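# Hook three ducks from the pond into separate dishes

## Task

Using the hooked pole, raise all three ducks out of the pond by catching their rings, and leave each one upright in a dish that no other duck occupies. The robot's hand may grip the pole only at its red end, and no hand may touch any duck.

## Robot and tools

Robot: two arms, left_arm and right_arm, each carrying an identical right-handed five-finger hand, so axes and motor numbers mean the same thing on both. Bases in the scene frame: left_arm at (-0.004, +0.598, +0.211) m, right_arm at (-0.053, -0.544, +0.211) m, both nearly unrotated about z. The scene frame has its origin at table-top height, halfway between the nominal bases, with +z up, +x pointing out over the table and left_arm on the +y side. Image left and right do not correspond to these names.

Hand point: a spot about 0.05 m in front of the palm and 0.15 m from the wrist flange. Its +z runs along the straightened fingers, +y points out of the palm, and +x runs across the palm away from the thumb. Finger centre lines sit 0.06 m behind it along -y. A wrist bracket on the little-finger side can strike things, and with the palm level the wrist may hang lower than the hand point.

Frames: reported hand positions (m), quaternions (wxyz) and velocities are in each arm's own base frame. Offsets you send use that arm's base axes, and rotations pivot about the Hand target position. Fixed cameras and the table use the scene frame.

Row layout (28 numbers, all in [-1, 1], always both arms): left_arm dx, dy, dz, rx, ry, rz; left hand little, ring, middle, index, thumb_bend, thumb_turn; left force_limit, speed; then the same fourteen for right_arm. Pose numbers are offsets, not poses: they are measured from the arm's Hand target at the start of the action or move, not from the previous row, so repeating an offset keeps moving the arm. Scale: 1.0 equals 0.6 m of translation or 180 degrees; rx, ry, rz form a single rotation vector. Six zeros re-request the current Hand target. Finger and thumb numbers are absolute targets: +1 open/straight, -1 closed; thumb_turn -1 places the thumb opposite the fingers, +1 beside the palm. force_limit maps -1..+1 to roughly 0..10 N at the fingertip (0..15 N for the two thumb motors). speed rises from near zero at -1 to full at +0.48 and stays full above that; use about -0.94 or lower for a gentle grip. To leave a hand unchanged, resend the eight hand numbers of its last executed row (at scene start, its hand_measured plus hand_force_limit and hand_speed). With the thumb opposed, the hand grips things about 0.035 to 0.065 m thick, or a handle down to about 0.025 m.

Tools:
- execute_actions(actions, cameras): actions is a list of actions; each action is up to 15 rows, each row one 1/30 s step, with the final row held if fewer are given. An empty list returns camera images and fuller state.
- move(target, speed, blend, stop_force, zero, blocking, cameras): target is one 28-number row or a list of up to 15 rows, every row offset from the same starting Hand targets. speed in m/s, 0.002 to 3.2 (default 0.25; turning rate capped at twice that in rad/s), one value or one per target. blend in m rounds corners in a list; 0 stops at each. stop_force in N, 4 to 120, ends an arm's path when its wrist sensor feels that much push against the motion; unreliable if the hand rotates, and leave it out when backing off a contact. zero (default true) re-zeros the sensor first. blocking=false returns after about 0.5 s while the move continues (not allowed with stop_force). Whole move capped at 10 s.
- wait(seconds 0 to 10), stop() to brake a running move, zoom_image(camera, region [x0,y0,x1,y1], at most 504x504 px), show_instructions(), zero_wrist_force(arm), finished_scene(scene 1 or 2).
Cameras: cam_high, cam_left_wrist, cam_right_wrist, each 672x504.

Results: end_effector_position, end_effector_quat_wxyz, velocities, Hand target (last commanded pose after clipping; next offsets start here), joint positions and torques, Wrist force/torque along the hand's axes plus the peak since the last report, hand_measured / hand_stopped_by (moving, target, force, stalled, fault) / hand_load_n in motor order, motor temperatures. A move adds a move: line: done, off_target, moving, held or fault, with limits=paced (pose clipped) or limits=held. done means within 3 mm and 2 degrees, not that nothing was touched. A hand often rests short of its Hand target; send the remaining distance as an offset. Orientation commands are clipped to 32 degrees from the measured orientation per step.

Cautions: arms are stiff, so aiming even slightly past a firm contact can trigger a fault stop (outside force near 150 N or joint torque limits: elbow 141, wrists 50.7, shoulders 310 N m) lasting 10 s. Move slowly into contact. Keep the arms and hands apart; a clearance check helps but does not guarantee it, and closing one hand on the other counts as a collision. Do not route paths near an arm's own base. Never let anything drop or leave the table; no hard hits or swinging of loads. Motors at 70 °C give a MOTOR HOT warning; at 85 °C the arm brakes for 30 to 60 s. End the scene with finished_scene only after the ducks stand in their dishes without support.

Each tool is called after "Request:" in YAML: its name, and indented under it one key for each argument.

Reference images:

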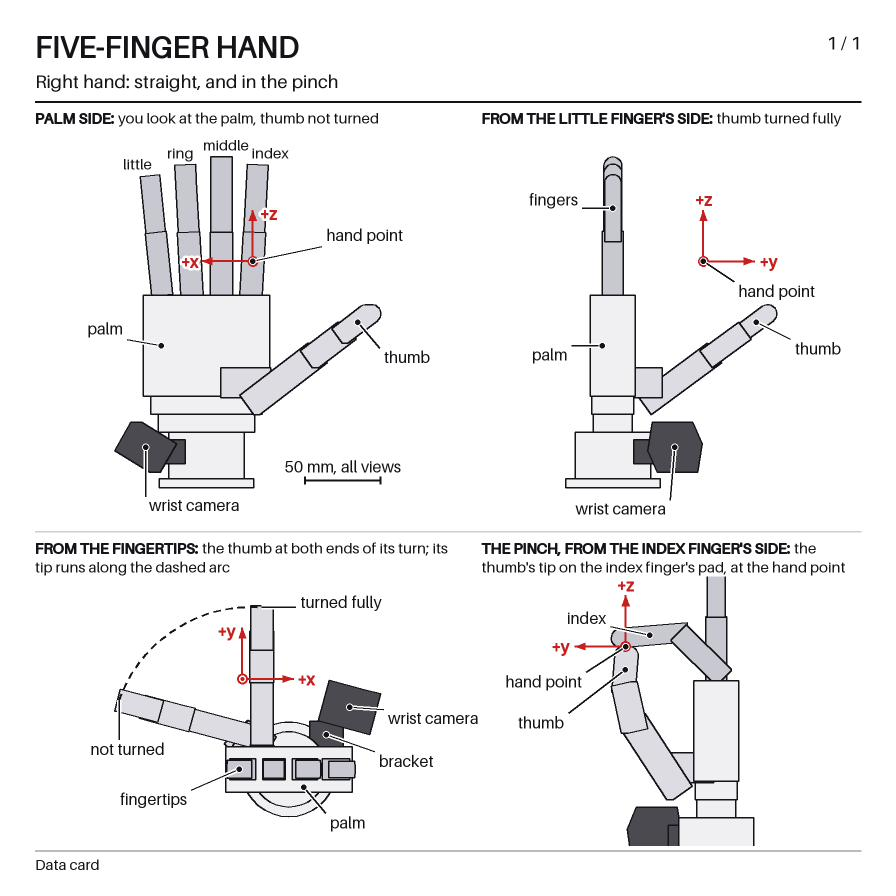

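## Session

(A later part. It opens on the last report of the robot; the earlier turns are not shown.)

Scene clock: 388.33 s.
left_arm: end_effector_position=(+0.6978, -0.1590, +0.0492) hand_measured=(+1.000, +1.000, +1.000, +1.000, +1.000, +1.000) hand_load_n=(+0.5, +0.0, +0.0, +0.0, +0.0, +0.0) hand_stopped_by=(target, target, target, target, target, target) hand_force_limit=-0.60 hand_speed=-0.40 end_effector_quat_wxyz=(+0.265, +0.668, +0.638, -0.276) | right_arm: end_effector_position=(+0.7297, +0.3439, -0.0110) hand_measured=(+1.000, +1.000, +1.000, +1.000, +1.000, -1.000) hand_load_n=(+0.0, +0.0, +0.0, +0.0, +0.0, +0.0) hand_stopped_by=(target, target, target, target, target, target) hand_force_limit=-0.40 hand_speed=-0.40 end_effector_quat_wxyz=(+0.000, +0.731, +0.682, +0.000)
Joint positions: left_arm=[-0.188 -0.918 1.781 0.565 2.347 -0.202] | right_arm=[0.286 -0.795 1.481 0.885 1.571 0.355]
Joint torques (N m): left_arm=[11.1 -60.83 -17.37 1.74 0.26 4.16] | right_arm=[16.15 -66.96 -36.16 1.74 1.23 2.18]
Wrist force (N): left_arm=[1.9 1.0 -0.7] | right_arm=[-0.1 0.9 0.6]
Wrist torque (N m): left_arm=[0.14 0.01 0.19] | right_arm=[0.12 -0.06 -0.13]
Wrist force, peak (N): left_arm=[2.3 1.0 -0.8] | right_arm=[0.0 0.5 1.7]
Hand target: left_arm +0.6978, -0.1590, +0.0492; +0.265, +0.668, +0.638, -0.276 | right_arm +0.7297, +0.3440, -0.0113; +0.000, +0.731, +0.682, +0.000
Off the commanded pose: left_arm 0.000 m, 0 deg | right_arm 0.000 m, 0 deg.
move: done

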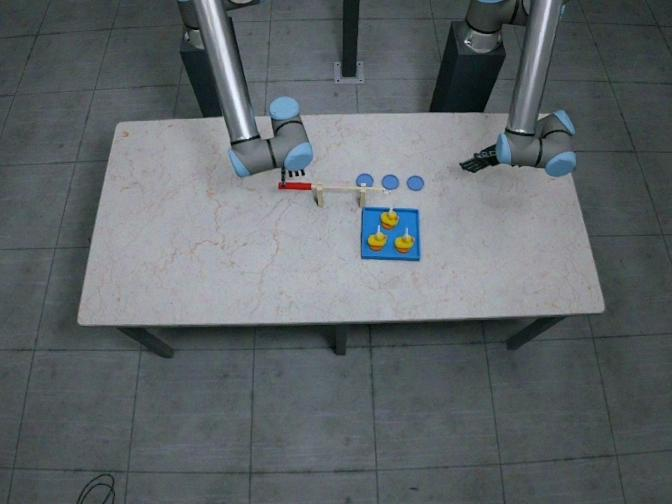

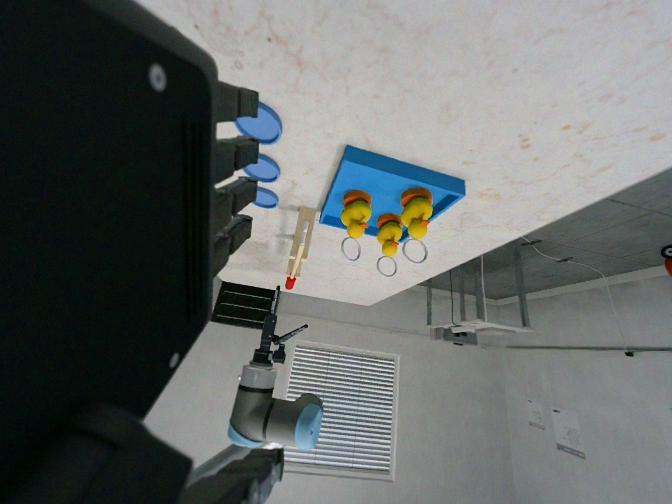

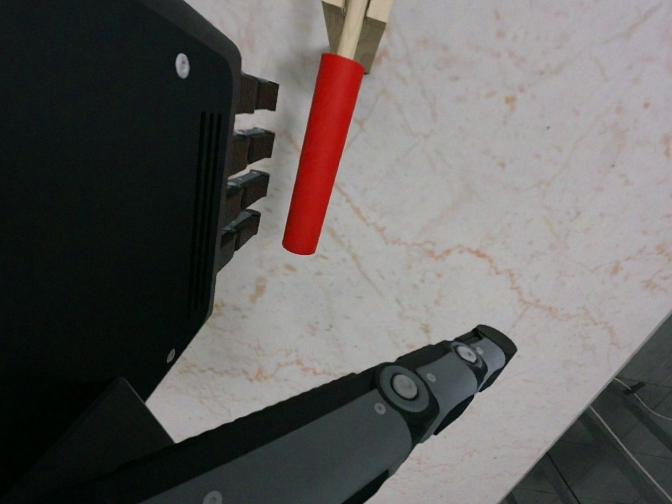

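Request:
move:
  target: [0,0,0,0,0,0,1,1,1,1,1,1,-0.6,-0.4,0,0,-0.153,0,0,0,1,1,1,1,1,-1,-0.4,-0.4]
  speed: 0.06
  stop_force: 8
  cameras: ["all"]

Request:
zoom_image:
  camera: "cam_left_wrist"
  region: [240, 190, 380, 300]

Request:
zoom_image:
  camera: "cam_high"
  region: [230, 110, 440, 270]

Scene clock: 409.37 s.
left_arm: end_effector_position=(+0.6978, -0.1590, +0.0492) hand_measured=(+1.000, +1.000, +1.000, +1.000, +1.000, +1.000) hand_load_n=(+0.0, +0.0, +0.0, +0.0, +0.0, +0.0) hand_stopped_by=(target, target, target, target, target, target) hand_force_limit=-0.60 hand_speed=-0.40 end_effector_quat_wxyz=(+0.265, +0.668, +0.638, -0.276) | right_arm: end_effector_position=(+0.7297, +0.3440, -0.1031) hand_measured=(+1.000, +1.000, +1.000, +1.000, +1.000, -1.000) hand_load_n=(+0.0, +0.0, +0.0, +0.0, +0.0, +0.0) hand_stopped_by=(target, target, target, target, target, target) hand_force_limit=-0.40 hand_speed=-0.40 end_effector_quat_wxyz=(+0.000, +0.731, +0.682, +0.000)
Joint positions: left_arm=[-0.188 -0.918 1.781 0.565 2.347 -0.202] | right_arm=[0.286 -0.693 1.489 0.776 1.571 0.355]
Joint torques (N m): left_arm=[3.18 -60.95 -17.45 1.35 -1.44 3.29] | right_arm=[7.07 -72.17 -32.94 1.42 0.23 0.65]
Wrist force (N): left_arm=[2.1 1.0 -0.5] | right_arm=[-0.3 0.4 0.6]
Wrist torque (N m): left_arm=[0.13 -0.03 0.21] | right_arm=[0.05 -0.04 -0.16]
Wrist force, peak (N): left_arm=[2.4 1.0 -0.6] | right_arm=[-0.3 0.4 1.2]
Hand target: left_arm +0.6978, -0.1590, +0.0492; +0.265, +0.668, +0.638, -0.276 | right_arm +0.7297, +0.3440, -0.1031; +0.000, +0.731, +0.682, +0.000
Off the commanded pose: left_arm 0.000 m, 0 deg | right_arm 0.000 m, 0 deg.
move: done

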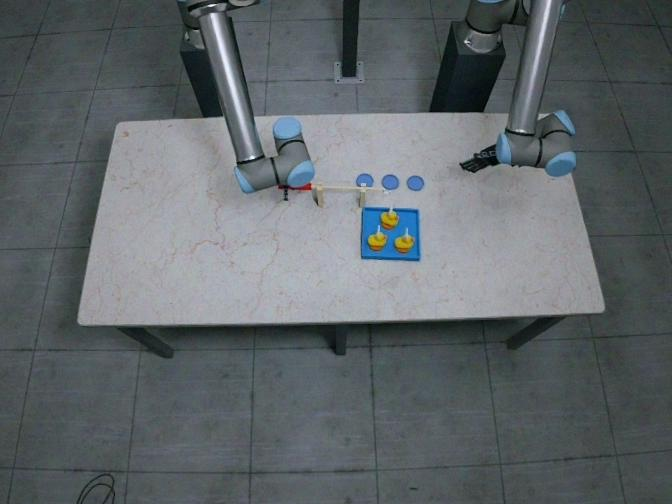

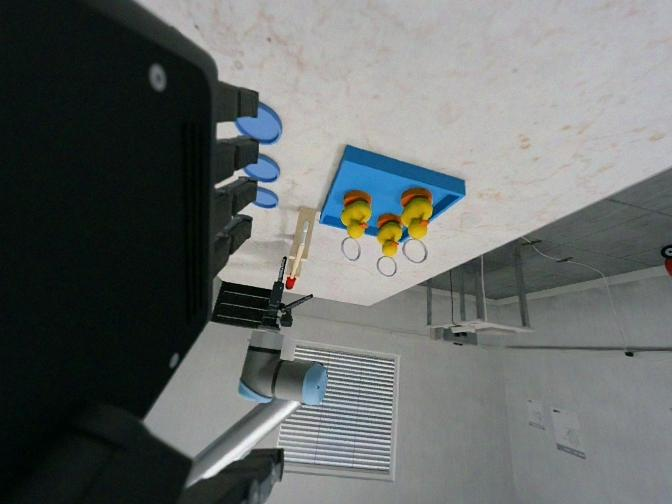

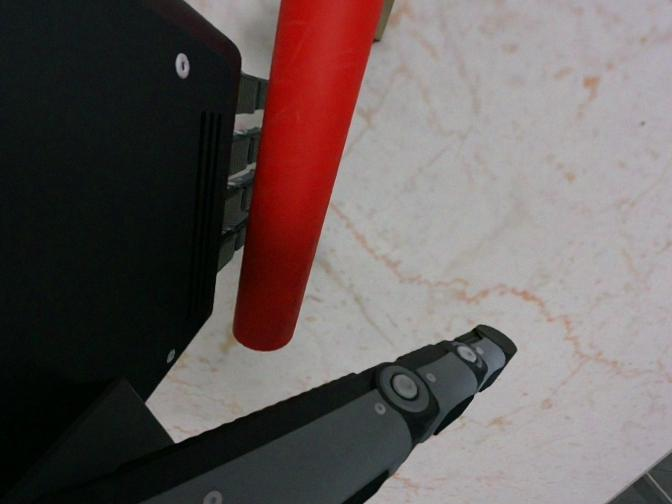

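Scaled by 3.600 from the camera's 672x504 image, which has a finer 960x720 frame.

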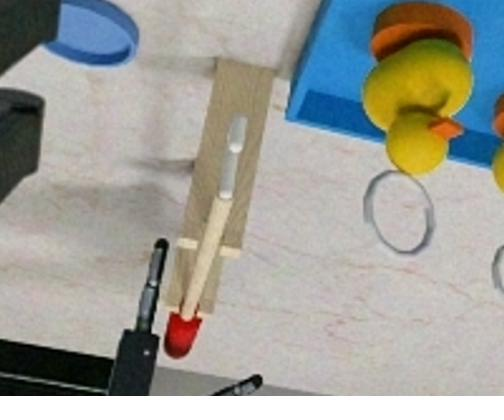

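Scaled by 2.400 from the camera's 672x504 image, which has a finer 960x720 frame.

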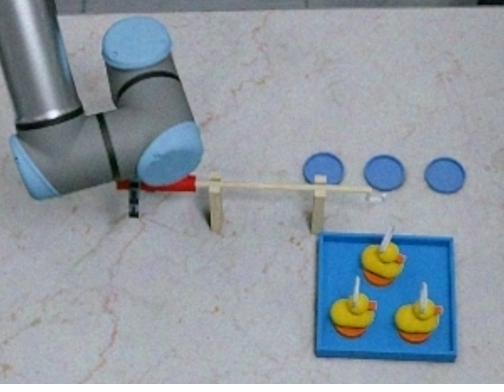

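Request:
move:
  target:
    - [0,0,0,0,0,0,1,1,1,1,1,1,-0.6,-0.4,0,0,0.35,0,0,0,1,1,1,1,1,-1,-0.4,-0.4]
    - [0,0,0,0,0,0,1,1,1,1,1,1,-0.6,-0.4,-0.1,0,0.4,0,0,0.5,1,1,1,1,1,-1,-0.4,-0.4]
  speed: 0.25
  cameras: ["cam_high"]

Scene clock: 515.57 s.
left_arm: end_effector_position=(+0.6978, -0.1590, +0.0492) hand_measured=(+1.000, +1.000, +1.000, +1.000, +1.000, +1.000) hand_load_n=(+0.0, +0.0, +0.0, +0.0, +0.0, +0.0) hand_stopped_by=(target, target, target, target, target, target) hand_force_limit=-0.60 hand_speed=-0.40 end_effector_quat_wxyz=(+0.265, +0.668, +0.638, -0.276) | right_arm: end_effector_position=(+0.6697, +0.3440, +0.1369) hand_measured=(+1.000, +1.000, +1.000, +1.000, +1.000, -1.000) hand_load_n=(+0.0, +0.0, +0.0, +0.0, +0.0, +0.0) hand_stopped_by=(target, target, target, target, target, target) hand_force_limit=-0.40 hand_speed=-0.40 end_effector_quat_wxyz=(+0.000, +0.035, +0.999, +0.000)
Joint positions: left_arm=[-0.188 -0.918 1.781 0.565 2.347 -0.202] | right_arm=[0.171 -1.04 1.602 1.008 1.571 -1.33]
Joint torques (N m): left_arm=[4.2 -64.15 -18.49 1.11 -1.4 3.58] | right_arm=[-15.52 -65.28 -38.64 7.72 -1.94 -2.54]
Wrist force (N): left_arm=[1.9 0.8 -0.6] | right_arm=[-0.1 0.6 0.5]
Wrist torque (N m): left_arm=[0.11 0.00 0.19] | right_arm=[0.09 -0.04 0.12]
Wrist force, peak (N): left_arm=[2.5 0.7 -0.6] | right_arm=[-0.1 0.6 2.1]
Hand target: left_arm +0.6978, -0.1590, +0.0492; +0.265, +0.668, +0.638, -0.276 | right_arm +0.6697, +0.3440, +0.1369; +0.000, +0.035, +0.999, +0.000
Off the commanded pose: left_arm 0.000 m, 0 deg | right_arm 0.000 m, 0 deg.
move: done
Images, in order (width x height): cam_high 672x504.

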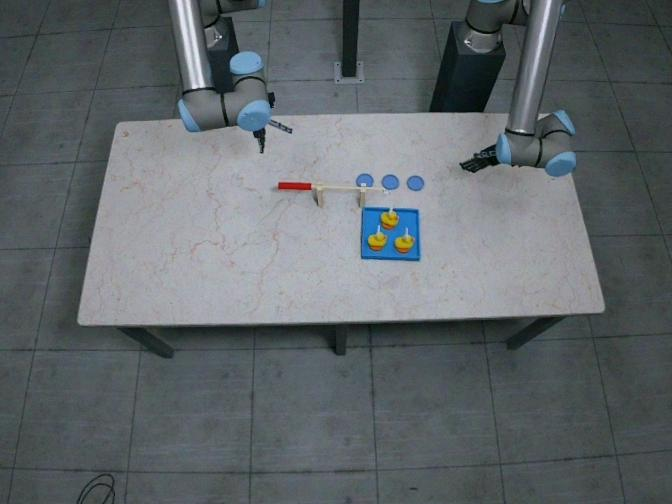

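Request:
move:
  target:
    - [0,0,0,0,0,0,1,1,1,1,1,1,-0.6,-0.4,0.0185,0.1258,0,-0.2086,-0.1814,0.4721,1,1,1,1,1,-1,-0.4,-0.4]
    - [0,0,0,0,0,0,1,1,1,1,1,1,-0.6,-0.4,0.0185,0.1258,-0.1873,-0.2086,-0.1814,0.4721,1,1,1,1,1,-1,-0.4,-0.4]
  speed: 0.25
  cameras: ["all"]

Request:
zoom_image:
  camera: "cam_left_wrist"
  region: [240, 190, 380, 300]

Scene clock: 544.37 s.
left_arm: end_effector_position=(+0.6978, -0.1590, +0.0492) hand_measured=(+1.000, +1.000, +1.000, +1.000, +1.000, +1.000) hand_load_n=(+0.0, +0.0, +0.0, +0.0, +0.0, +0.0) hand_stopped_by=(target, target, target, target, target, target) hand_force_limit=-0.60 hand_speed=-0.40 end_effector_quat_wxyz=(+0.265, +0.668, +0.638, -0.276) | right_arm: end_effector_position=(+0.6808, +0.4194, +0.0248) hand_measured=(+1.000, +1.000, +1.000, +1.000, +1.000, -1.000) hand_load_n=(+0.0, +0.0, +0.0, +0.0, +0.0, +0.0) hand_stopped_by=(target, target, target, target, target, target) hand_force_limit=-0.40 hand_speed=-0.40 end_effector_quat_wxyz=(-0.261, +0.631, -0.675, +0.280)
Joint positions: left_arm=[-0.188 -0.918 1.781 0.565 2.347 -0.202] | right_arm=[0.378 -1.056 1.777 0.115 1.881 -2.816]
Joint torques (N m): left_arm=[1.82 -70.59 -18.29 1.41 -1.56 3.24] | right_arm=[7.69 -54.09 -18.54 -1.69 -1.57 -2.18]
Wrist force (N): left_arm=[2.0 0.9 -0.7] | right_arm=[-0.4 0.1 0.6]
Wrist torque (N m): left_arm=[0.12 0.00 0.19] | right_arm=[0.03 0.05 0.04]
Wrist force, peak (N): left_arm=[2.3 1.0 -0.5] | right_arm=[-0.4 0.9 1.3]
Hand target: left_arm +0.6978, -0.1590, +0.0492; +0.265, +0.668, +0.638, -0.276 | right_arm +0.6808, +0.4194, +0.0245; -0.261, +0.631, -0.675, +0.280
Off the commanded pose: left_arm 0.000 m, 0 deg | right_arm 0.000 m, 0 deg.
move: done

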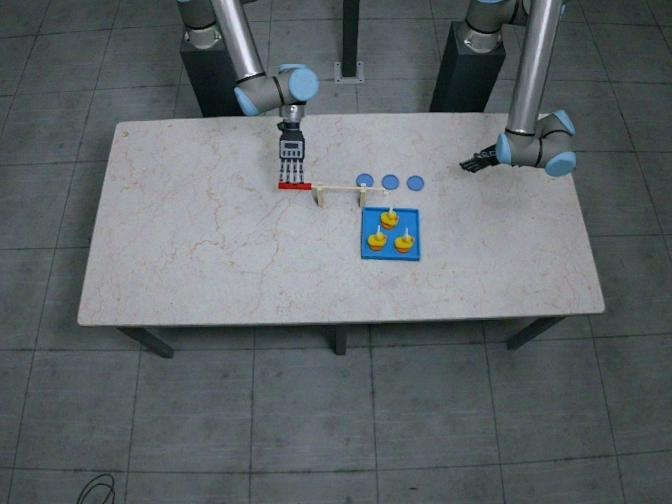

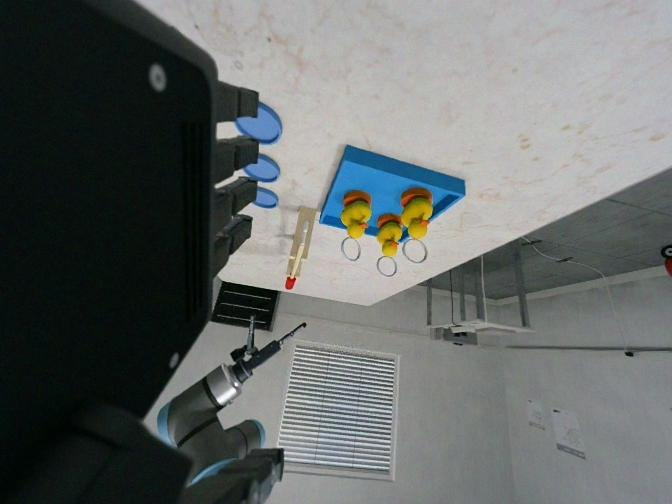

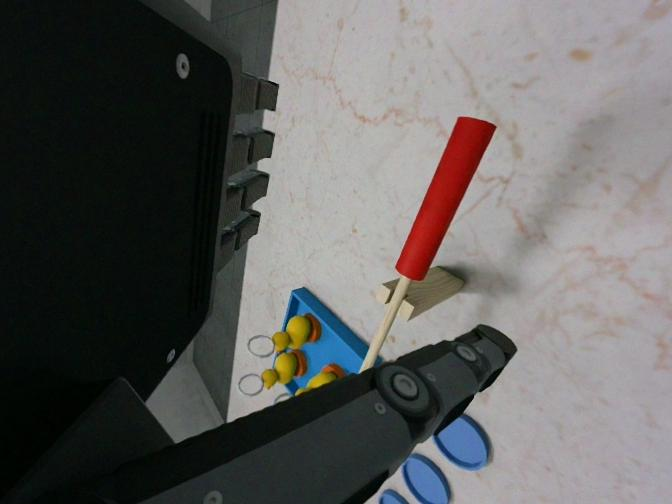

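Scaled by 3.600 from the camera's 672x504 image, which has a finer 960x720 frame.

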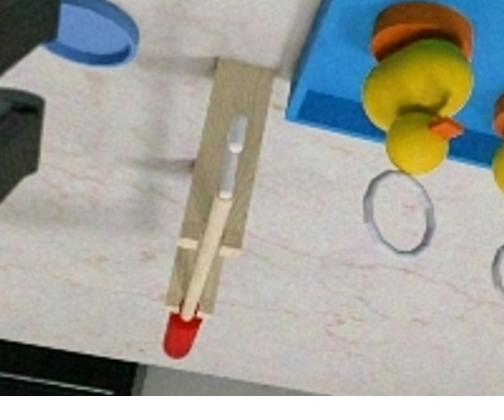

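Request:
move:
  target: [0,0,0,0,0,0,1,1,1,1,1,1,-0.6,-0.4,0.0117,0,-0.17,0,0,0,1,1,1,1,1,-1,-0.4,-0.4]
  speed: 0.08
  stop_force: 8
  cameras: ["all"]

Request:
zoom_image:
  camera: "cam_left_wrist"
  region: [240, 190, 380, 300]

Scene clock: 562.10 s.
left_arm: end_effector_position=(+0.6978, -0.1590, +0.0492) hand_measured=(+1.000, +1.000, +1.000, +1.000, +1.000, +1.000) hand_load_n=(+0.0, +0.0, +0.0, +0.0, +0.0, +0.0) hand_stopped_by=(target, target, target, target, target, target) hand_force_limit=-0.60 hand_speed=-0.40 end_effector_quat_wxyz=(+0.265, +0.668, +0.638, -0.276) | right_arm: end_effector_position=(+0.6878, +0.4194, -0.0775) hand_measured=(+1.000, +1.000, +1.000, +1.000, +1.000, -1.000) hand_load_n=(+0.0, -0.5, +0.0, +0.0, +0.0, +0.0) hand_stopped_by=(target, target, target, target, target, target) hand_force_limit=-0.40 hand_speed=-0.40 end_effector_quat_wxyz=(-0.261, +0.631, -0.675, +0.280)
Joint positions: left_arm=[-0.188 -0.918 1.781 0.565 2.347 -0.202] | right_arm=[0.374 -0.927 1.796 -0.033 1.878 -2.819]
Joint torques (N m): left_arm=[2.84 -72.44 -17.96 1.43 -1.69 3.32] | right_arm=[-14.91 -59.36 -32 -0.66 -1.65 -2.1]
Wrist force (N): left_arm=[2.0 0.8 -0.6] | right_arm=[-0.2 -0.2 0.6]
Wrist torque (N m): left_arm=[0.12 -0.01 0.19] | right_arm=[0.00 0.01 0.01]
Wrist force, peak (N): left_arm=[2.2 1.2 -0.3] | right_arm=[-0.5 0.2 0.9]
Hand target: left_arm +0.6978, -0.1590, +0.0492; +0.265, +0.668, +0.638, -0.276 | right_arm +0.6878, +0.4194, -0.0775; -0.261, +0.631, -0.675, +0.280
Off the commanded pose: left_arm 0.000 m, 0 deg | right_arm 0.000 m, 0 deg.
move: done

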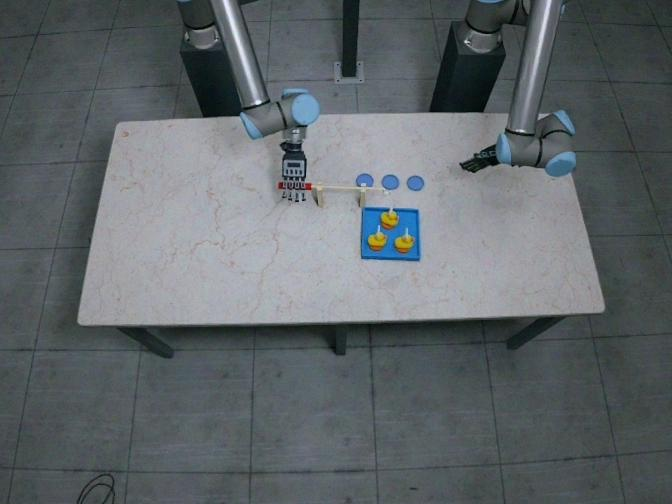

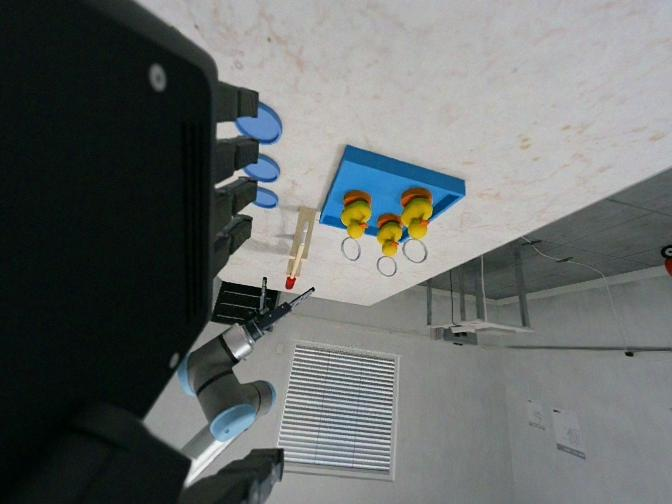

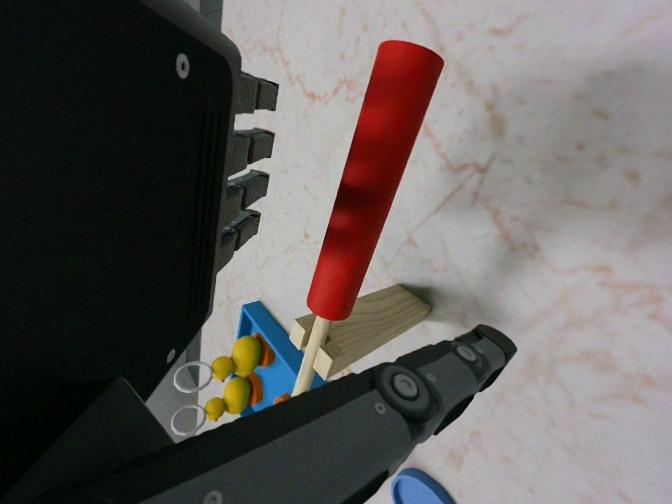

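Scaled by 3.600 from the camera's 672x504 image, which has a finer 960x720 frame.

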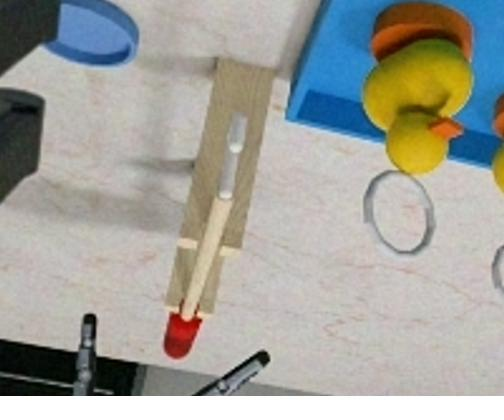

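Request:
move:
  target:
    - [0,0,0,0,0,0,1,1,1,1,1,1,-0.6,-0.4,-0.02,0,0.18,0,0,0,1,1,1,1,1,-1,-0.4,-0.4]
    - [0,0,0,0,0,0,1,1,1,1,1,1,-0.6,-0.4,0.0253,-0.0043,0.1242,-0.0096,-0.1386,0,1,1,1,1,1,-1,-0.4,-0.4]
  speed: 0.15
  cameras: ["all"]

Request:
zoom_image:
  camera: "cam_left_wrist"
  region: [200, 190, 380, 330]

Scene clock: 649.87 s.
left_arm: end_effector_position=(+0.6978, -0.1590, +0.0492) hand_measured=(+1.000, +1.000, +1.000, +1.000, +1.000, +1.000) hand_load_n=(+0.0, +0.0, +0.0, +0.5, +0.0, +0.0) hand_stopped_by=(target, target, target, target, target, target) hand_force_limit=-0.60 hand_speed=-0.40 end_effector_quat_wxyz=(+0.265, +0.668, +0.638, -0.276) | right_arm: end_effector_position=(+0.7030, +0.4169, -0.0029) hand_measured=(+1.000, +1.000, +1.000, +1.000, +1.000, -1.000) hand_load_n=(+0.0, +0.0, +0.0, +0.0, +0.0, +0.0) hand_stopped_by=(target, target, target, target, target, target) hand_force_limit=-0.40 hand_speed=-0.40 end_effector_quat_wxyz=(-0.391, +0.559, -0.599, +0.419)
Joint positions: left_arm=[-0.188 -0.918 1.781 0.565 2.347 -0.202] | right_arm=[0.421 -1.06 1.993 -0.543 2.029 -2.962]
Joint torques (N m): left_arm=[2.94 -74.56 -17.93 1.49 -1.84 2.77] | right_arm=[15.94 -50.24 -13.57 -2.44 2.45 -2.1]
Wrist force (N): left_arm=[1.9 0.7 -0.5] | right_arm=[-0.2 -0.1 1.1]
Wrist torque (N m): left_arm=[0.09 0.01 0.18] | right_arm=[0.01 -0.02 0.02]
Wrist force, peak (N): left_arm=[2.5 0.8 -0.5] | right_arm=[-0.4 0.7 1.2]
Hand target: left_arm +0.6978, -0.1590, +0.0492; +0.265, +0.668, +0.638, -0.276 | right_arm +0.7030, +0.4169, -0.0030; -0.391, +0.559, -0.598, +0.420
Off the commanded pose: left_arm 0.000 m, 0 deg | right_arm 0.000 m, 0 deg.
move: done

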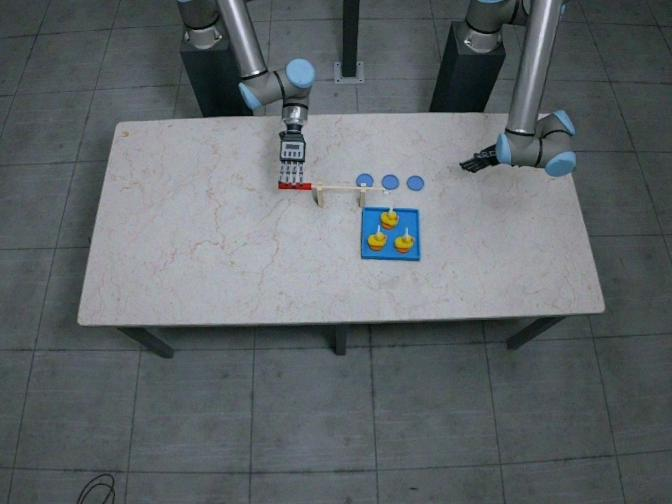

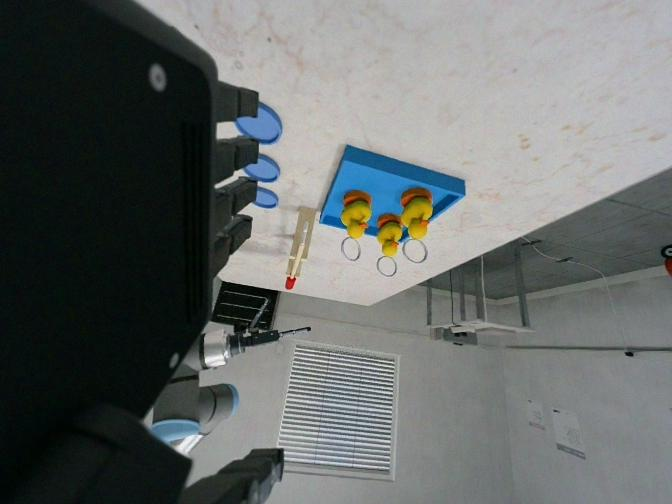

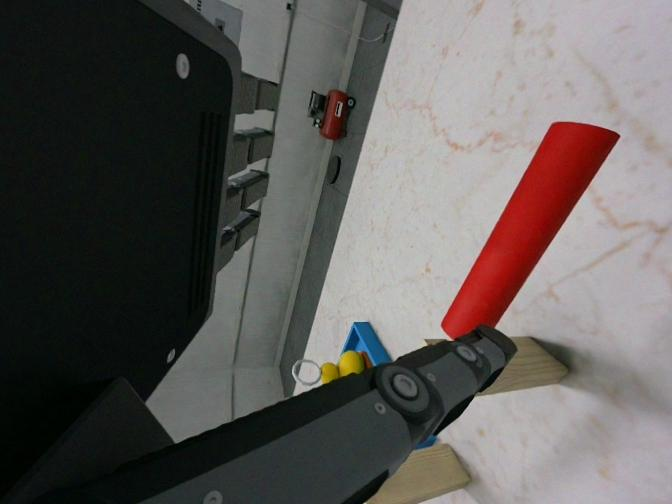

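Scaled by 2.800 from the camera's 672x504 image, which has a finer 960x720 frame.

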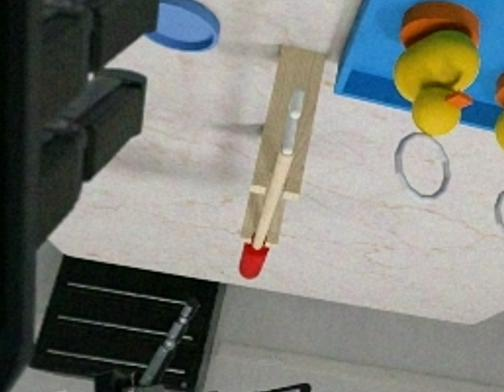

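Request:
move:
  target: [0,0,0,0,0,0,1,1,1,1,1,1,-0.6,-0.4,0.0327,-0.0023,-0.173,0,0,0,1,1,1,1,1,-1,-0.4,-0.4]
  speed: 0.08
  stop_force: 8
  cameras: ["cam_left_wrist", "cam_right_wrist"]

Request:
zoom_image:
  camera: "cam_left_wrist"
  region: [200, 190, 380, 330]

Scene clock: 668.73 s.
left_arm: end_effector_position=(+0.6978, -0.1590, +0.0492) hand_measured=(+1.000, +1.000, +1.000, +1.000, +1.000, +1.000) hand_load_n=(+0.0, +0.0, +0.0, +0.0, +0.0, -0.5) hand_stopped_by=(target, target, target, target, target, target) hand_force_limit=-0.60 hand_speed=-0.40 end_effector_quat_wxyz=(+0.265, +0.668, +0.638, -0.276) | right_arm: end_effector_position=(+0.7226, +0.4155, -0.1068) hand_measured=(+1.000, +1.000, +1.000, +1.000, +1.000, -1.000) hand_load_n=(+0.0, +0.0, +0.0, +0.0, +0.0, +0.0) hand_stopped_by=(target, target, target, target, target, target) hand_force_limit=-0.40 hand_speed=-0.40 end_effector_quat_wxyz=(-0.391, +0.559, -0.598, +0.420)
Joint positions: left_arm=[-0.188 -0.918 1.781 0.565 2.347 -0.202] | right_arm=[0.406 -0.89 1.972 -0.694 2.015 -2.968]
Joint torques (N m): left_arm=[3.22 -77.72 -17.92 1.68 -1.68 2.88] | right_arm=[-15.29 -56.08 -26.62 -2.72 -1.78 -2.1]
Wrist force (N): left_arm=[2.0 0.9 -0.7] | right_arm=[0.0 0.3 1.1]
Wrist torque (N m): left_arm=[0.14 0.00 0.20] | right_arm=[0.07 -0.04 0.03]
Wrist force, peak (N): left_arm=[2.5 1.0 -0.5] | right_arm=[-0.4 0.5 1.6]
Hand target: left_arm +0.6978, -0.1590, +0.0492; +0.265, +0.668, +0.638, -0.276 | right_arm +0.7226, +0.4155, -0.1068; -0.391, +0.559, -0.598, +0.420
Off the commanded pose: left_arm 0.000 m, 0 deg | right_arm 0.000 m, 0 deg.
move: done
Images, in order (width x height): cam_left_wrist 672x504, cam_right_wrist 672x504.

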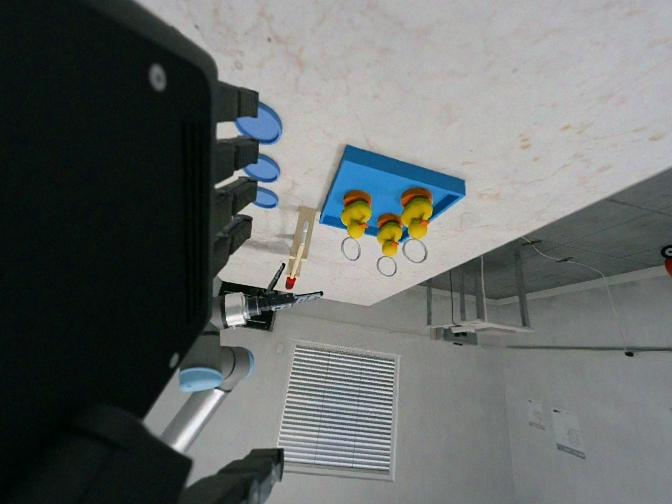

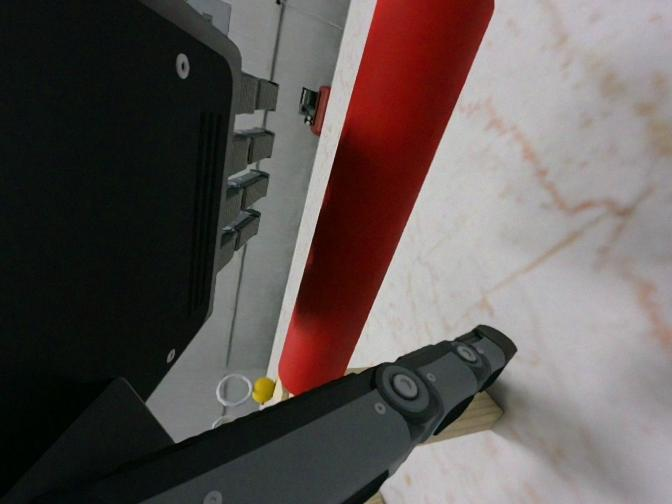

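Scaled by 2.800 from the camera's 672x504 image, which has a finer 960x720 frame.

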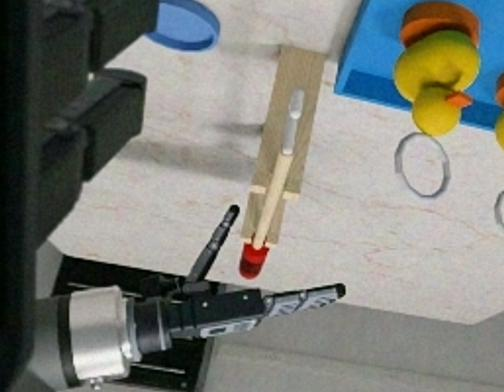

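Request:
move:
  target: [0,0,0,0,0,0,1,1,1,1,1,1,-0.6,-0.4,0.0082,-0.0005,-0.043,0,0,0,1,1,1,1,1,-1,-0.4,-0.4]
  speed: 0.04
  stop_force: 6
  cameras: ["cam_left_wrist", "cam_right_wrist"]

Request:
zoom_image:
  camera: "cam_left_wrist"
  region: [200, 190, 380, 330]

Scene clock: 677.40 s.
left_arm: end_effector_position=(+0.6978, -0.1590, +0.0492) hand_measured=(+1.000, +1.000, +1.000, +1.000, +1.000, +1.000) hand_load_n=(+0.0, +0.0, +0.0, +0.0, +0.0, +0.0) hand_stopped_by=(target, target, target, target, target, target) hand_force_limit=-0.60 hand_speed=-0.40 end_effector_quat_wxyz=(+0.265, +0.668, +0.638, -0.276) | right_arm: end_effector_position=(+0.7276, +0.4152, -0.1326) hand_measured=(+1.000, +1.000, +1.000, +1.000, +1.000, -1.000) hand_load_n=(+0.5, +0.0, +0.0, +0.0, +0.0, +0.0) hand_stopped_by=(target, target, target, target, target, target) hand_force_limit=-0.40 hand_speed=-0.40 end_effector_quat_wxyz=(-0.391, +0.559, -0.598, +0.420)
Joint positions: left_arm=[-0.188 -0.918 1.781 0.565 2.347 -0.202] | right_arm=[0.403 -0.846 1.961 -0.728 2.011 -2.97]
Joint torques (N m): left_arm=[1.33 -79.24 -18.12 1.4 -1.77 2.7] | right_arm=[-14.63 -56.67 -25.72 -2.69 -1.88 -1.94]
Wrist force (N): left_arm=[2.0 0.8 -0.8] | right_arm=[-0.1 0.2 0.7]
Wrist torque (N m): left_arm=[0.12 0.00 0.19] | right_arm=[0.09 -0.02 0.01]
Wrist force, peak (N): left_arm=[2.4 1.0 -0.5] | right_arm=[0.0 0.1 1.5]
Hand target: left_arm +0.6978, -0.1590, +0.0492; +0.265, +0.668, +0.638, -0.276 | right_arm +0.7276, +0.4152, -0.1326; -0.391, +0.559, -0.598, +0.420
Off the commanded pose: left_arm 0.000 m, 0 deg | right_arm 0.000 m, 0 deg.
move: done
Images, in order (width x height): cam_left_wrist 672x504, cam_right_wrist 672x504.

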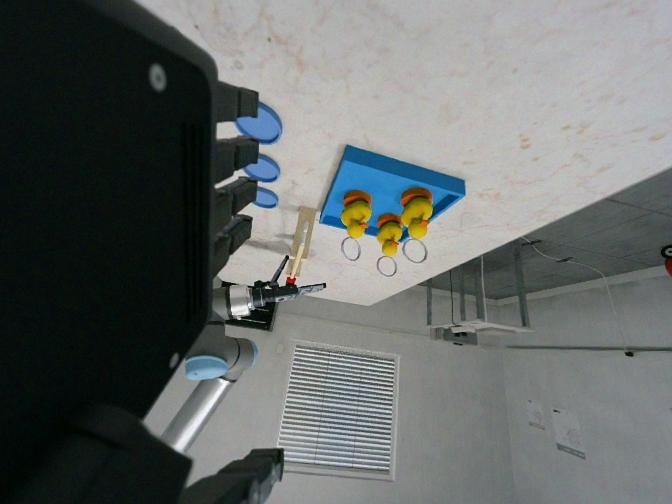

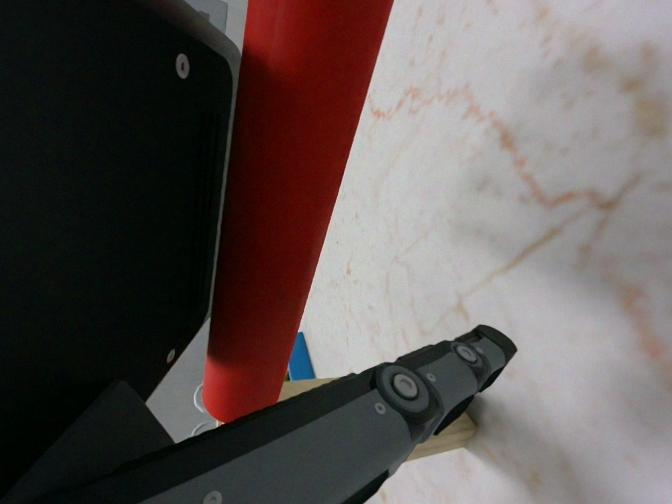

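Scaled by 2.800 from the camera's 672x504 image, which has a finer 960x720 frame.

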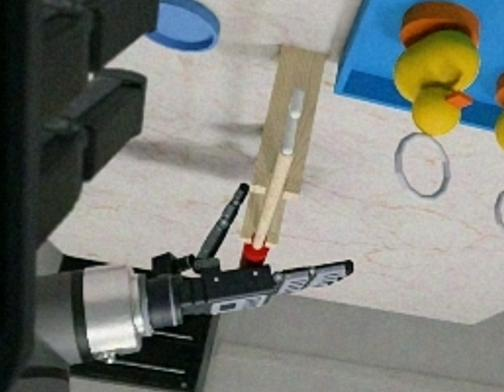

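Request:
move:
  target: [0,0,0,0,0,0,1,1,1,1,1,1,-0.6,-0.4,0,0,0,0,0,0,1,1,1,1,-1,-1,-0.4,-0.85]
  cameras: ["cam_left_wrist", "cam_right_wrist"]

Request:
zoom_image:
  camera: "cam_left_wrist"
  region: [200, 190, 380, 330]

Scene clock: 690.27 s.
left_arm: end_effector_position=(+0.6978, -0.1590, +0.0492) hand_measured=(+1.000, +1.000, +1.000, +1.000, +1.000, +1.000) hand_load_n=(+0.0, +0.0, +0.0, +0.0, -0.5, +0.0) hand_stopped_by=(target, target, target, target, target, target) hand_force_limit=-0.60 hand_speed=-0.40 end_effector_quat_wxyz=(+0.265, +0.668, +0.638, -0.276) | right_arm: end_effector_position=(+0.7276, +0.4152, -0.1326) hand_measured=(+1.000, +1.000, +1.000, +1.000, -0.054, -1.000) hand_load_n=(+0.0, +0.0, +0.0, +0.0, +0.0, +0.0) hand_stopped_by=(target, target, target, target, moving, target) hand_force_limit=-0.40 hand_speed=-0.85 end_effector_quat_wxyz=(-0.391, +0.559, -0.598, +0.420)
Joint positions: left_arm=[-0.188 -0.918 1.781 0.565 2.347 -0.202] | right_arm=[0.403 -0.846 1.961 -0.728 2.011 -2.97]
Joint torques (N m): left_arm=[1.41 -83.69 -17.95 1.42 -1.56 2.66] | right_arm=[-15.78 -58.19 -25.59 -2.65 -1.86 -2.12]
Wrist force (N): left_arm=[2.1 0.9 -0.6] | right_arm=[-0.2 -0.1 1.1]
Wrist torque (N m): left_arm=[0.12 -0.03 0.20] | right_arm=[0.01 -0.02 -0.01]
Wrist force, peak (N): left_arm=[2.4 1.0 -0.7] | right_arm=[-0.2 0.3 1.4]
Hand target: left_arm +0.6978, -0.1590, +0.0492; +0.265, +0.668, +0.638, -0.276 | right_arm +0.7276, +0.4152, -0.1326; -0.391, +0.559, -0.598, +0.420
Off the commanded pose: left_arm 0.000 m, 0 deg | right_arm 0.000 m, 0 deg.
move: moving (right_arm; no rest 5 s after the path's end)
Images, in order (width x height): cam_left_wrist 672x504, cam_right_wrist 672x504.

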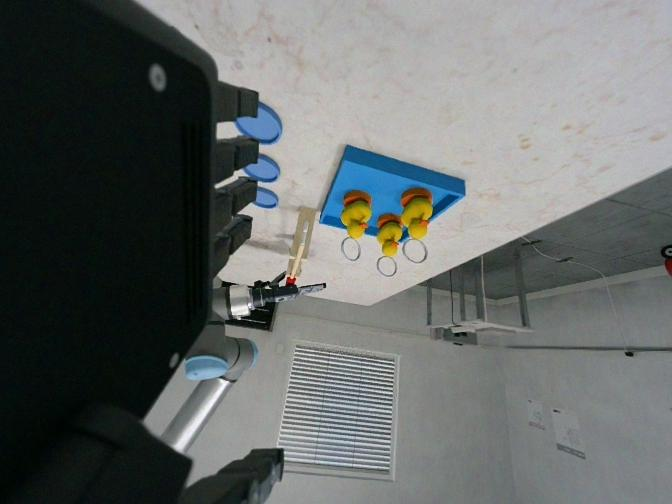

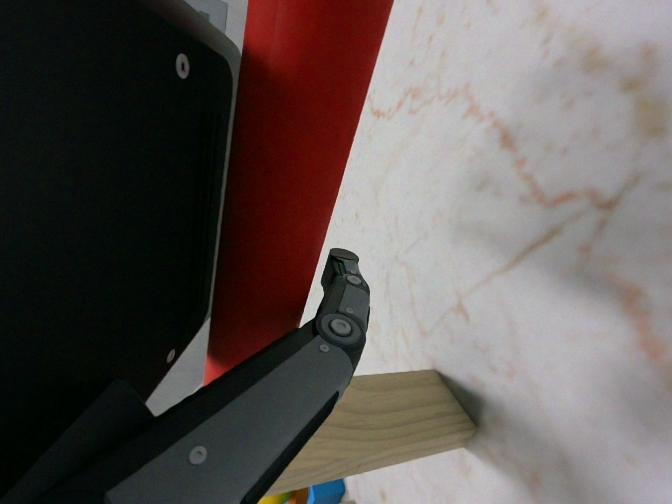

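Scaled by 2.800 from the camera's 672x504 image, which has a finer 960x720 frame.

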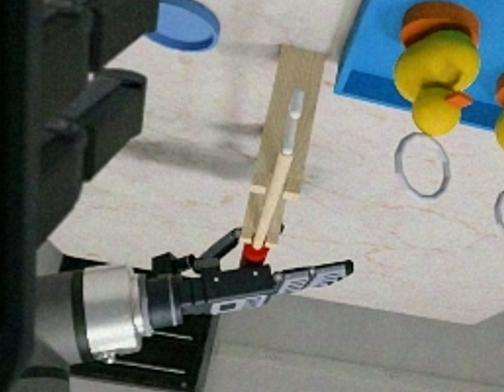

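Thumb is still closing; I'll wait for it.

Request:
wait:
  seconds: 4
  cameras: ["cam_left_wrist", "cam_right_wrist"]

Request:
zoom_image:
  camera: "cam_left_wrist"
  region: [200, 190, 380, 330]

Scene clock: 698.00 s.
left_arm: end_effector_position=(+0.6978, -0.1590, +0.0492) hand_measured=(+1.000, +1.000, +1.000, +1.000, +1.000, +1.000) hand_load_n=(+0.0, +0.0, +0.0, +0.0, +0.0, +0.0) hand_stopped_by=(target, target, target, target, target, target) hand_force_limit=-0.60 hand_speed=-0.40 end_effector_quat_wxyz=(+0.265, +0.668, +0.638, -0.276) | right_arm: end_effector_position=(+0.7276, +0.4152, -0.1326) hand_measured=(+1.000, +1.000, +1.000, +1.000, -0.416, -1.000) hand_load_n=(+0.0, +0.0, +0.0, +0.0, +4.5, +3.0) hand_stopped_by=(target, target, target, target, force, target) hand_force_limit=-0.40 hand_speed=-0.85 end_effector_quat_wxyz=(-0.391, +0.559, -0.598, +0.420)
Joint positions: left_arm=[-0.188 -0.918 1.781 0.565 2.347 -0.202] | right_arm=[0.403 -0.846 1.961 -0.728 2.011 -2.97]
Joint torques (N m): left_arm=[2.08 -87.05 -18.42 1.66 -1.5 2.26] | right_arm=[-14.23 -64.1 -25.36 -2.34 -0.08 -0.94]
Wrist force (N): left_arm=[1.9 0.9 -0.5] | right_arm=[0.3 1.5 0.2]
Wrist torque (N m): left_arm=[0.11 0.00 0.19] | right_arm=[0.14 -0.12 -0.05]
Wrist force, peak (N): left_arm=[2.4 1.0 -0.5] | right_arm=[0.0 1.7 0.2]
Hand target: left_arm +0.6978, -0.1590, +0.0492; +0.265, +0.668, +0.638, -0.276 | right_arm +0.7276, +0.4152, -0.1326; -0.391, +0.559, -0.598, +0.420
Off the commanded pose: left_arm 0.000 m, 0 deg | right_arm 0.000 m, 0 deg.
wait: 4.00 s; at rest from the start
Images, in order (width x height): cam_left_wrist 672x504, cam_right_wrist 672x504.

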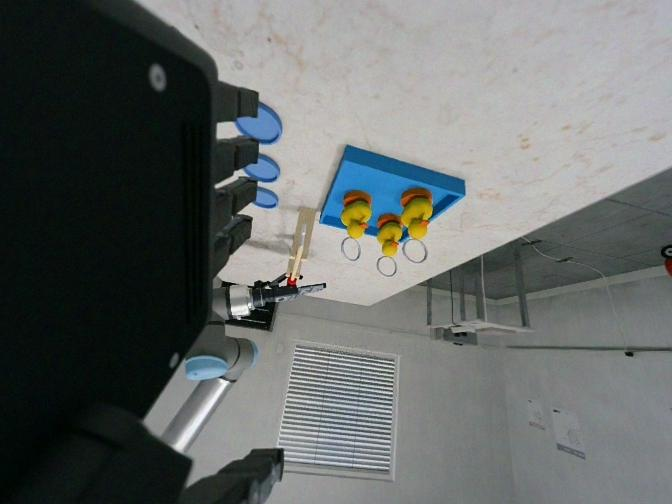

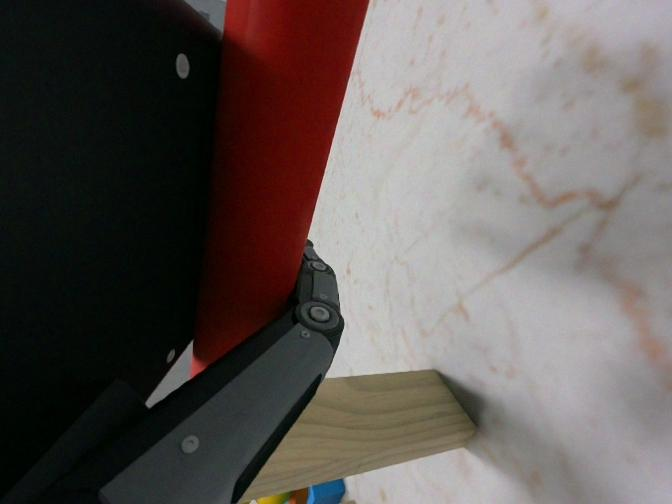

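Scaled by 2.800 from the camera's 672x504 image, which has a finer 960x720 frame.

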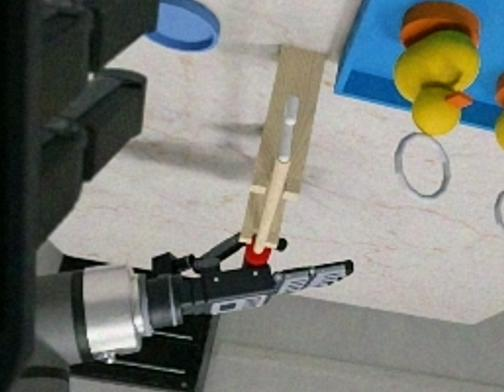

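Request:
move:
  target: [0,0,0,0,0,0,1,1,1,1,1,1,-0.6,-0.4,0,0,0,0,0,0,-1,-1,1,1,-1,-1,-0.4,-0.7]
  cameras: ["cam_left_wrist", "cam_right_wrist"]

Request:
zoom_image:
  camera: "cam_left_wrist"
  region: [200, 190, 380, 330]

Scene clock: 709.17 s.
left_arm: end_effector_position=(+0.6978, -0.1590, +0.0492) hand_measured=(+1.000, +1.000, +1.000, +1.000, +1.000, +1.000) hand_load_n=(+0.0, +0.0, +0.0, +0.0, +0.0, +0.0) hand_stopped_by=(target, target, target, target, target, target) hand_force_limit=-0.60 hand_speed=-0.40 end_effector_quat_wxyz=(+0.265, +0.668, +0.638, -0.276) | right_arm: end_effector_position=(+0.7276, +0.4152, -0.1326) hand_measured=(-0.934, -0.934, +1.000, +1.000, -0.416, -1.000) hand_load_n=(+3.5, +7.5, +0.0, +0.0, +4.0, +2.5) hand_stopped_by=(force, force, target, target, force, target) hand_force_limit=-0.40 hand_speed=-0.70 end_effector_quat_wxyz=(-0.391, +0.559, -0.598, +0.420)
Joint positions: left_arm=[-0.188 -0.918 1.781 0.565 2.347 -0.202] | right_arm=[0.403 -0.846 1.961 -0.728 2.011 -2.97]
Joint torques (N m): left_arm=[2.07 -88.75 -18.46 1.44 -1.26 2.2] | right_arm=[-14.56 -70.87 -25.06 -2.42 0.28 0.17]
Wrist force (N): left_arm=[1.9 0.9 -0.7] | right_arm=[-0.1 0.6 -0.5]
Wrist torque (N m): left_arm=[0.12 0.01 0.19] | right_arm=[0.10 -0.12 -0.06]
Wrist force, peak (N): left_arm=[2.4 0.9 -0.6] | right_arm=[0.1 1.6 0.2]
Hand target: left_arm +0.6978, -0.1590, +0.0492; +0.265, +0.668, +0.638, -0.276 | right_arm +0.7276, +0.4152, -0.1326; -0.391, +0.559, -0.598, +0.420
Off the commanded pose: left_arm 0.000 m, 0 deg | right_arm 0.000 m, 0 deg.
move: done
Images, in order (width x height): cam_left_wrist 672x504, cam_right_wrist 672x504.

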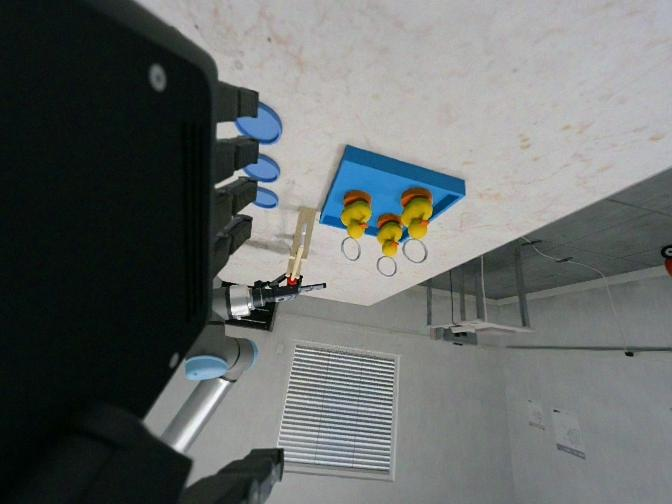

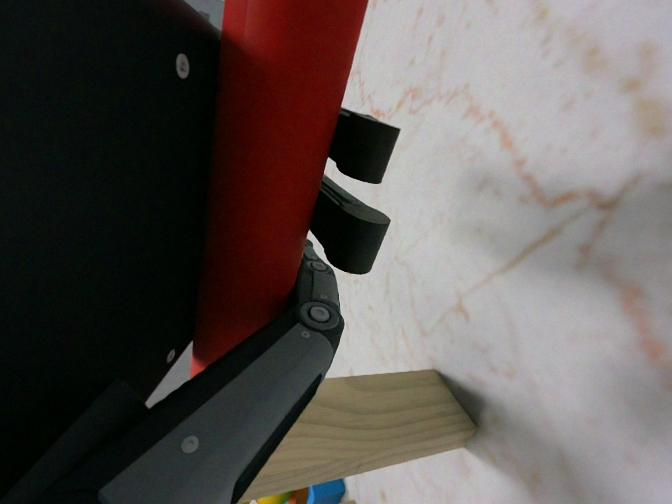

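Scaled by 2.800 from the camera's 672x504 image, which has a finer 960x720 frame.

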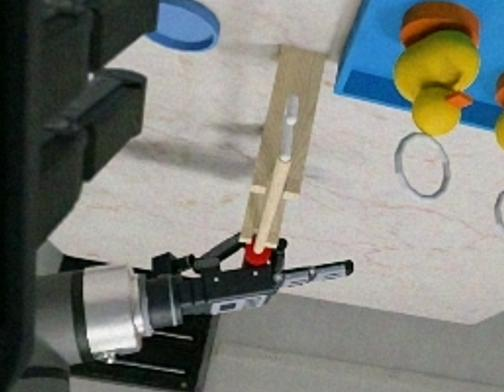

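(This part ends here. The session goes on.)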